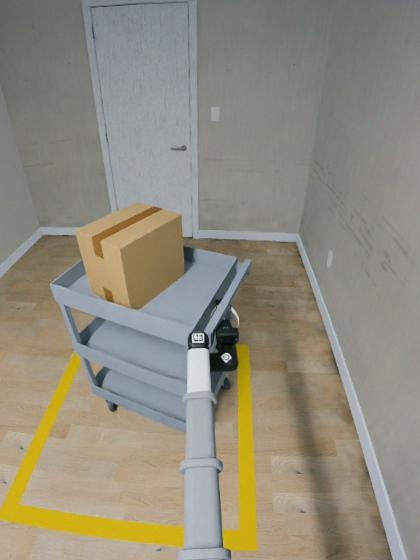

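move:
  r2: {"base":{"strafe_m":-0.1}}
  blocking: false
  cameras: []

wait:
  seconds: 3
  cameras: []

move:
  r2: {"joints":{"arm_m":0.1}}
  blocking: false
  cameras: []

wait:
  seconds: 3
  cameras: ["r2_head_camera"]

zoom_image:
  camera: "r2_head_camera"
  region: [0, 300, 300, 560]

Scene clock: 813.13 s.
move: r2 moving
r1: as last shown
r1.lidar_m: 4.91 2.80 0.25 - 0.25 0.27 0.81 1.18 1.33 2.70 2.85 4.06
r1.motor_effort: lift_m=+19(20) arm_m=+4(4) wheel_0=+0(0) wheel_1=+7(7) wheel_2=-1(1)
r1.servo_current: wrist_yaw_rad=39(65) wrist_pitch_rad=52(52) wrist_roll_rad=52(65) gripper_m=39(46)
r1.contact_limits: translate_m 0.8
r1.wrist_depth_mm: - 135 - - 466 256 183 / - 120 142 - 477 260 186 / - 124 165 - 484 263 187 / 110 136 211 - 492 265 189 / 216 - - - 496 265 189 / 991 1229 193 1205 187 267 190 / 759 759 750 788 439 215 190
r2.base_odometry: x=-6.676 y=-1.039 heading=-1.226
r2.turned_by_wheels: +0.000
r2.turned_by_imu: +0.001
r2.base_tilt: forward=-0.6 right=+0.1
r2.lidar_m: 0.75 0.92 2.36 2.09 2.24 1.83 1.78 0.95 0.73 0.70 0.77 1.17
r2.base_status: strafe_m moving
r2.joint_positions: lift_m=+0.660 arm_m=+0.500 wrist_yaw_rad=+0.001 wrist_pitch_rad=+0.001 wrist_roll_rad=+0.001 gripper_m=+0.001
r2.joint_status: not commanded
r2.measured_speeds: translate_m=+0.002 strafe_m=-0.142 rotate_rad=-0.011 lift_m=+0.000 arm_m=+0.000 wrist_yaw_rad=+0.000 wrist_pitch_rad=+0.000 wrist_roll_rad=+0.000
r2.motor_effort: lift_m=+21(21) arm_m=+5(6) wheel_0=+17(17) wheel_1=-8(12) wheel_2=+0(5)
r2.servo_current: wrist_yaw_rad=39(59) wrist_pitch_rad=39(46) wrist_roll_rad=33(52) gripper_m=72(72)
r2.contact_limits: arm_m 0
r2.hand_pose: x=+0.9593 y=-0.0870 z=+0.8376 quat_wxyz=(+1.000, +0.001, +0.001, +0.001) (m; r2's base frame)
r2.wrist_depth_mm: 336 392 - - - - - / 332 394 - - - - - / 340 399 - - - - - / 340 399 574 504 - - - / 142 156 143 183 - - - / - 105 138 191 183 - - / - - - - - 1661 -
pictures: none
No camera images: "cameras" was empty.

Scene clock: 814.10 s.
earlier move: r2 done
r1.base_odometry: x=-2.185 y=-0.315 heading=-2.352
r1.turned_by_wheels: +0.000
r1.turned_by_imu: +0.000
r1.base_tilt: forward=-1.6 right=+1.3
r1.lidar_m: 4.92 2.74 0.25 - 0.25 0.28 0.82 1.19 1.36 2.69 2.83 4.05
r1.base_status: not commanded
r1.joint_positions: lift_m=+0.124 arm_m=+0.000 wrist_yaw_rad=+3.196 wrist_pitch_rad=+0.002 wrist_roll_rad=+0.000 gripper_m=+0.056
r1.joint_status: not commanded
r1.measured_speeds: all 0
r1.motor_effort: lift_m=+19(20) arm_m=+4(4) wheel_0=+0(1) wheel_1=+7(7) wheel_2=-1(1)
r1.servo_current: wrist_yaw_rad=52(72) wrist_pitch_rad=39(52) wrist_roll_rad=39(65) gripper_m=39(46)
r1.contact_limits: translate_m 0.8
r1.hand_pose: x=-0.1219 y=+0.0715 z=+0.3019 quat_wxyz=(-0.027, -0.001, +0.000, +1.000) (m; r1's base frame)
r1.wrist_depth_mm: - 134 - - 466 256 184 / - 120 142 - 477 259 186 / - 124 165 - 480 264 188 / 110 135 211 - 488 264 189 / 215 - - - 500 266 190 / 1008 1229 193 1205 188 266 190 / 759 759 759 798 436 215 189
r2.base_odometry: x=-6.737 y=-1.061 heading=-1.226
r2.turned_by_wheels: +0.000
r2.turned_by_imu: +0.000
r2.base_tilt: forward=-0.7 right=+0.1
r2.lidar_m: 0.75 0.86 2.40 2.14 2.29 1.86 1.80 0.84 0.67 0.64 0.70 1.04
r2.base_status: done
r2.joint_positions: lift_m=+0.660 arm_m=+0.500 wrist_yaw_rad=+0.001 wrist_pitch_rad=+0.001 wrist_roll_rad=+0.001 gripper_m=+0.001
r2.joint_status: not commanded
r2.measured_speeds: all 0
r2.motor_effort: lift_m=+21(21) arm_m=+5(6) wheel_0=+2(17) wheel_1=-2(12) wheel_2=-1(5)
r2.servo_current: wrist_yaw_rad=46(59) wrist_pitch_rad=46(46) wrist_roll_rad=39(59) gripper_m=78(78)
r2.contact_limits: arm_m 0
r2.hand_pose: x=+0.9593 y=-0.0870 z=+0.8376 quat_wxyz=(+1.000, +0.001, +0.001, +0.001) (m; r2's base frame)
r2.wrist_depth_mm: 384 - - - - - - / 387 - - - - - - / 387 - - - - - - / 389 564 - - - - - / 186 179 222 351 - - - / 141 227 187 193 182 - - / 186 126 1618 - - 1618 -
wait: 0.97 of 3 s (r2 has come to rest)
pictures: none
No camera images: "cameras" was empty.

Scene clock: 814.60 s.
move: r2 moving
r1: as last shown
r1.lidar_m: 4.89 2.78 0.25 - 0.25 0.27 0.83 1.20 1.35 2.68 2.84 4.05
r1.motor_effort: lift_m=+20(20) arm_m=+4(4) wheel_0=+0(1) wheel_1=+7(7) wheel_2=-1(1)
r1.servo_current: wrist_yaw_rad=65(78) wrist_pitch_rad=39(46) wrist_roll_rad=59(72) gripper_m=39(46)
r1.contact_limits: translate_m 0.8
r1.wrist_depth_mm: - 134 - - 466 256 184 / - 120 142 - 477 258 186 / - 125 165 - 484 264 187 / 110 135 211 - 488 265 189 / 215 - - - 496 266 189 / 1008 1205 193 1205 187 266 190 / 750 759 759 788 436 214 190
r2.base_odometry: x=-6.737 y=-1.061 heading=-1.226
r2.turned_by_wheels: +0.000
r2.turned_by_imu: +0.000
r2.base_tilt: forward=-0.7 right=+0.1
r2.lidar_m: 0.75 0.87 2.38 2.14 2.32 1.85 1.79 0.85 0.64 0.64 0.71 1.06
r2.base_status: not commanded
r2.joint_positions: lift_m=+0.660 arm_m=+0.449 wrist_yaw_rad=+0.001 wrist_pitch_rad=+0.001 wrist_roll_rad=+0.001 gripper_m=+0.001
r2.joint_status: arm_m moving
r2.measured_speeds: translate_m=+0.000 strafe_m=+0.000 rotate_rad=+0.000 lift_m=+0.000 arm_m=-0.195 wrist_yaw_rad=+0.000 wrist_pitch_rad=+0.000 wrist_roll_rad=+0.000
r2.motor_effort: lift_m=+21(21) arm_m=-8(12) wheel_0=+2(2) wheel_1=-2(2) wheel_2=+0(1)
r2.servo_current: wrist_yaw_rad=52(52) wrist_pitch_rad=46(46) wrist_roll_rad=52(52) gripper_m=72(78)
r2.hand_pose: x=+0.9088 y=-0.0870 z=+0.8376 quat_wxyz=(+1.000, +0.001, +0.001, +0.001) (m; r2's base frame)
r2.wrist_depth_mm: 410 - - - - - - / 410 477 - - - - - / 410 480 - - - - - / 402 469 - - - - - / 171 195 273 413 - - - / 202 246 186 193 182 - - / 202 125 - - - 1618 -
pictures: none
No camera images: "cameras" was empty.

Scene clock: 816.40 s.
earlier move: r2 done
r1.base_odometry: x=-2.185 y=-0.315 heading=-2.352
r1.turned_by_wheels: +0.000
r1.turned_by_imu: +0.000
r1.base_tilt: forward=-1.6 right=+1.3
r1.lidar_m: 4.87 2.76 0.25 - 0.25 0.28 0.79 1.18 1.36 2.69 2.85 4.07
r1.base_status: not commanded
r1.joint_positions: lift_m=+0.124 arm_m=+0.000 wrist_yaw_rad=+3.196 wrist_pitch_rad=+0.002 wrist_roll_rad=+0.000 gripper_m=+0.056
r1.joint_status: not commanded
r1.measured_speeds: all 0
r1.motor_effort: lift_m=+19(20) arm_m=+4(5) wheel_0=+0(1) wheel_1=+7(7) wheel_2=-1(1)
r1.servo_current: wrist_yaw_rad=59(78) wrist_pitch_rad=39(52) wrist_roll_rad=46(72) gripper_m=39(52)
r1.contact_limits: translate_m 0.8
r1.hand_pose: x=-0.1219 y=+0.0715 z=+0.3019 quat_wxyz=(-0.027, -0.001, +0.000, +1.000) (m; r1's base frame)
r1.wrist_depth_mm: - 135 - - 469 255 184 / - 120 142 - 477 259 186 / - 125 165 - 484 263 187 / 110 135 211 - 488 265 189 / 215 - - - 492 265 189 / 1008 1229 195 1182 187 266 190 / 750 759 750 809 442 215 190
r2.base_odometry: x=-6.737 y=-1.061 heading=-1.226
r2.turned_by_wheels: +0.000
r2.turned_by_imu: +0.000
r2.base_tilt: forward=-0.6 right=+0.1
r2.lidar_m: 0.77 0.87 2.42 2.14 2.32 1.83 1.79 0.84 0.66 0.64 0.71 1.06
r2.base_status: not commanded
r2.joint_positions: lift_m=+0.660 arm_m=+0.100 wrist_yaw_rad=+0.001 wrist_pitch_rad=+0.001 wrist_roll_rad=+0.001 gripper_m=+0.001
r2.joint_status: all done
r2.measured_speeds: all 0
r2.motor_effort: lift_m=+21(21) arm_m=-7(12) wheel_0=+2(2) wheel_1=-2(2) wheel_2=-1(1)
r2.servo_current: wrist_yaw_rad=46(59) wrist_pitch_rad=46(52) wrist_roll_rad=52(65) gripper_m=72(78)
r2.hand_pose: x=+0.5596 y=-0.0870 z=+0.8376 quat_wxyz=(+1.000, +0.001, +0.001, +0.001) (m; r2's base frame)
r2.wrist_depth_mm: - - - - - - - / - - - - - - - / 654 691 - - - - - / 621 654 778 - - - - / 580 484 - - - - - / - 1042 186 193 182 - - / - 125 - - - 1618 -
wait: 1.80 of 3 s (r2 has come to rest)
pictures: r2_head_camera
Images, in order (width x height): r2_head_camera 420x560.

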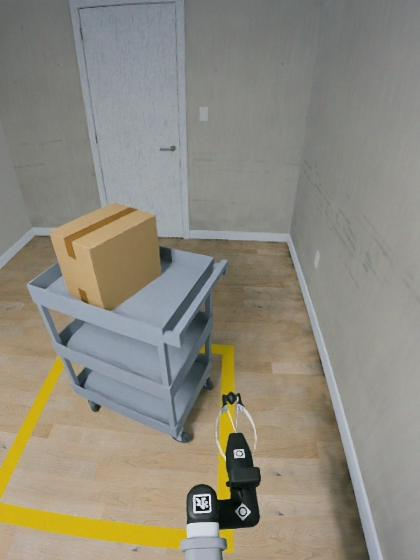

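Scaled by 1.680 from the camera's 420x560 image, which has a finer 1200x1600 frame.

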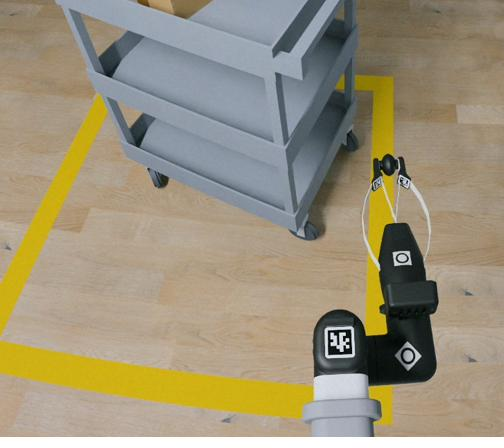

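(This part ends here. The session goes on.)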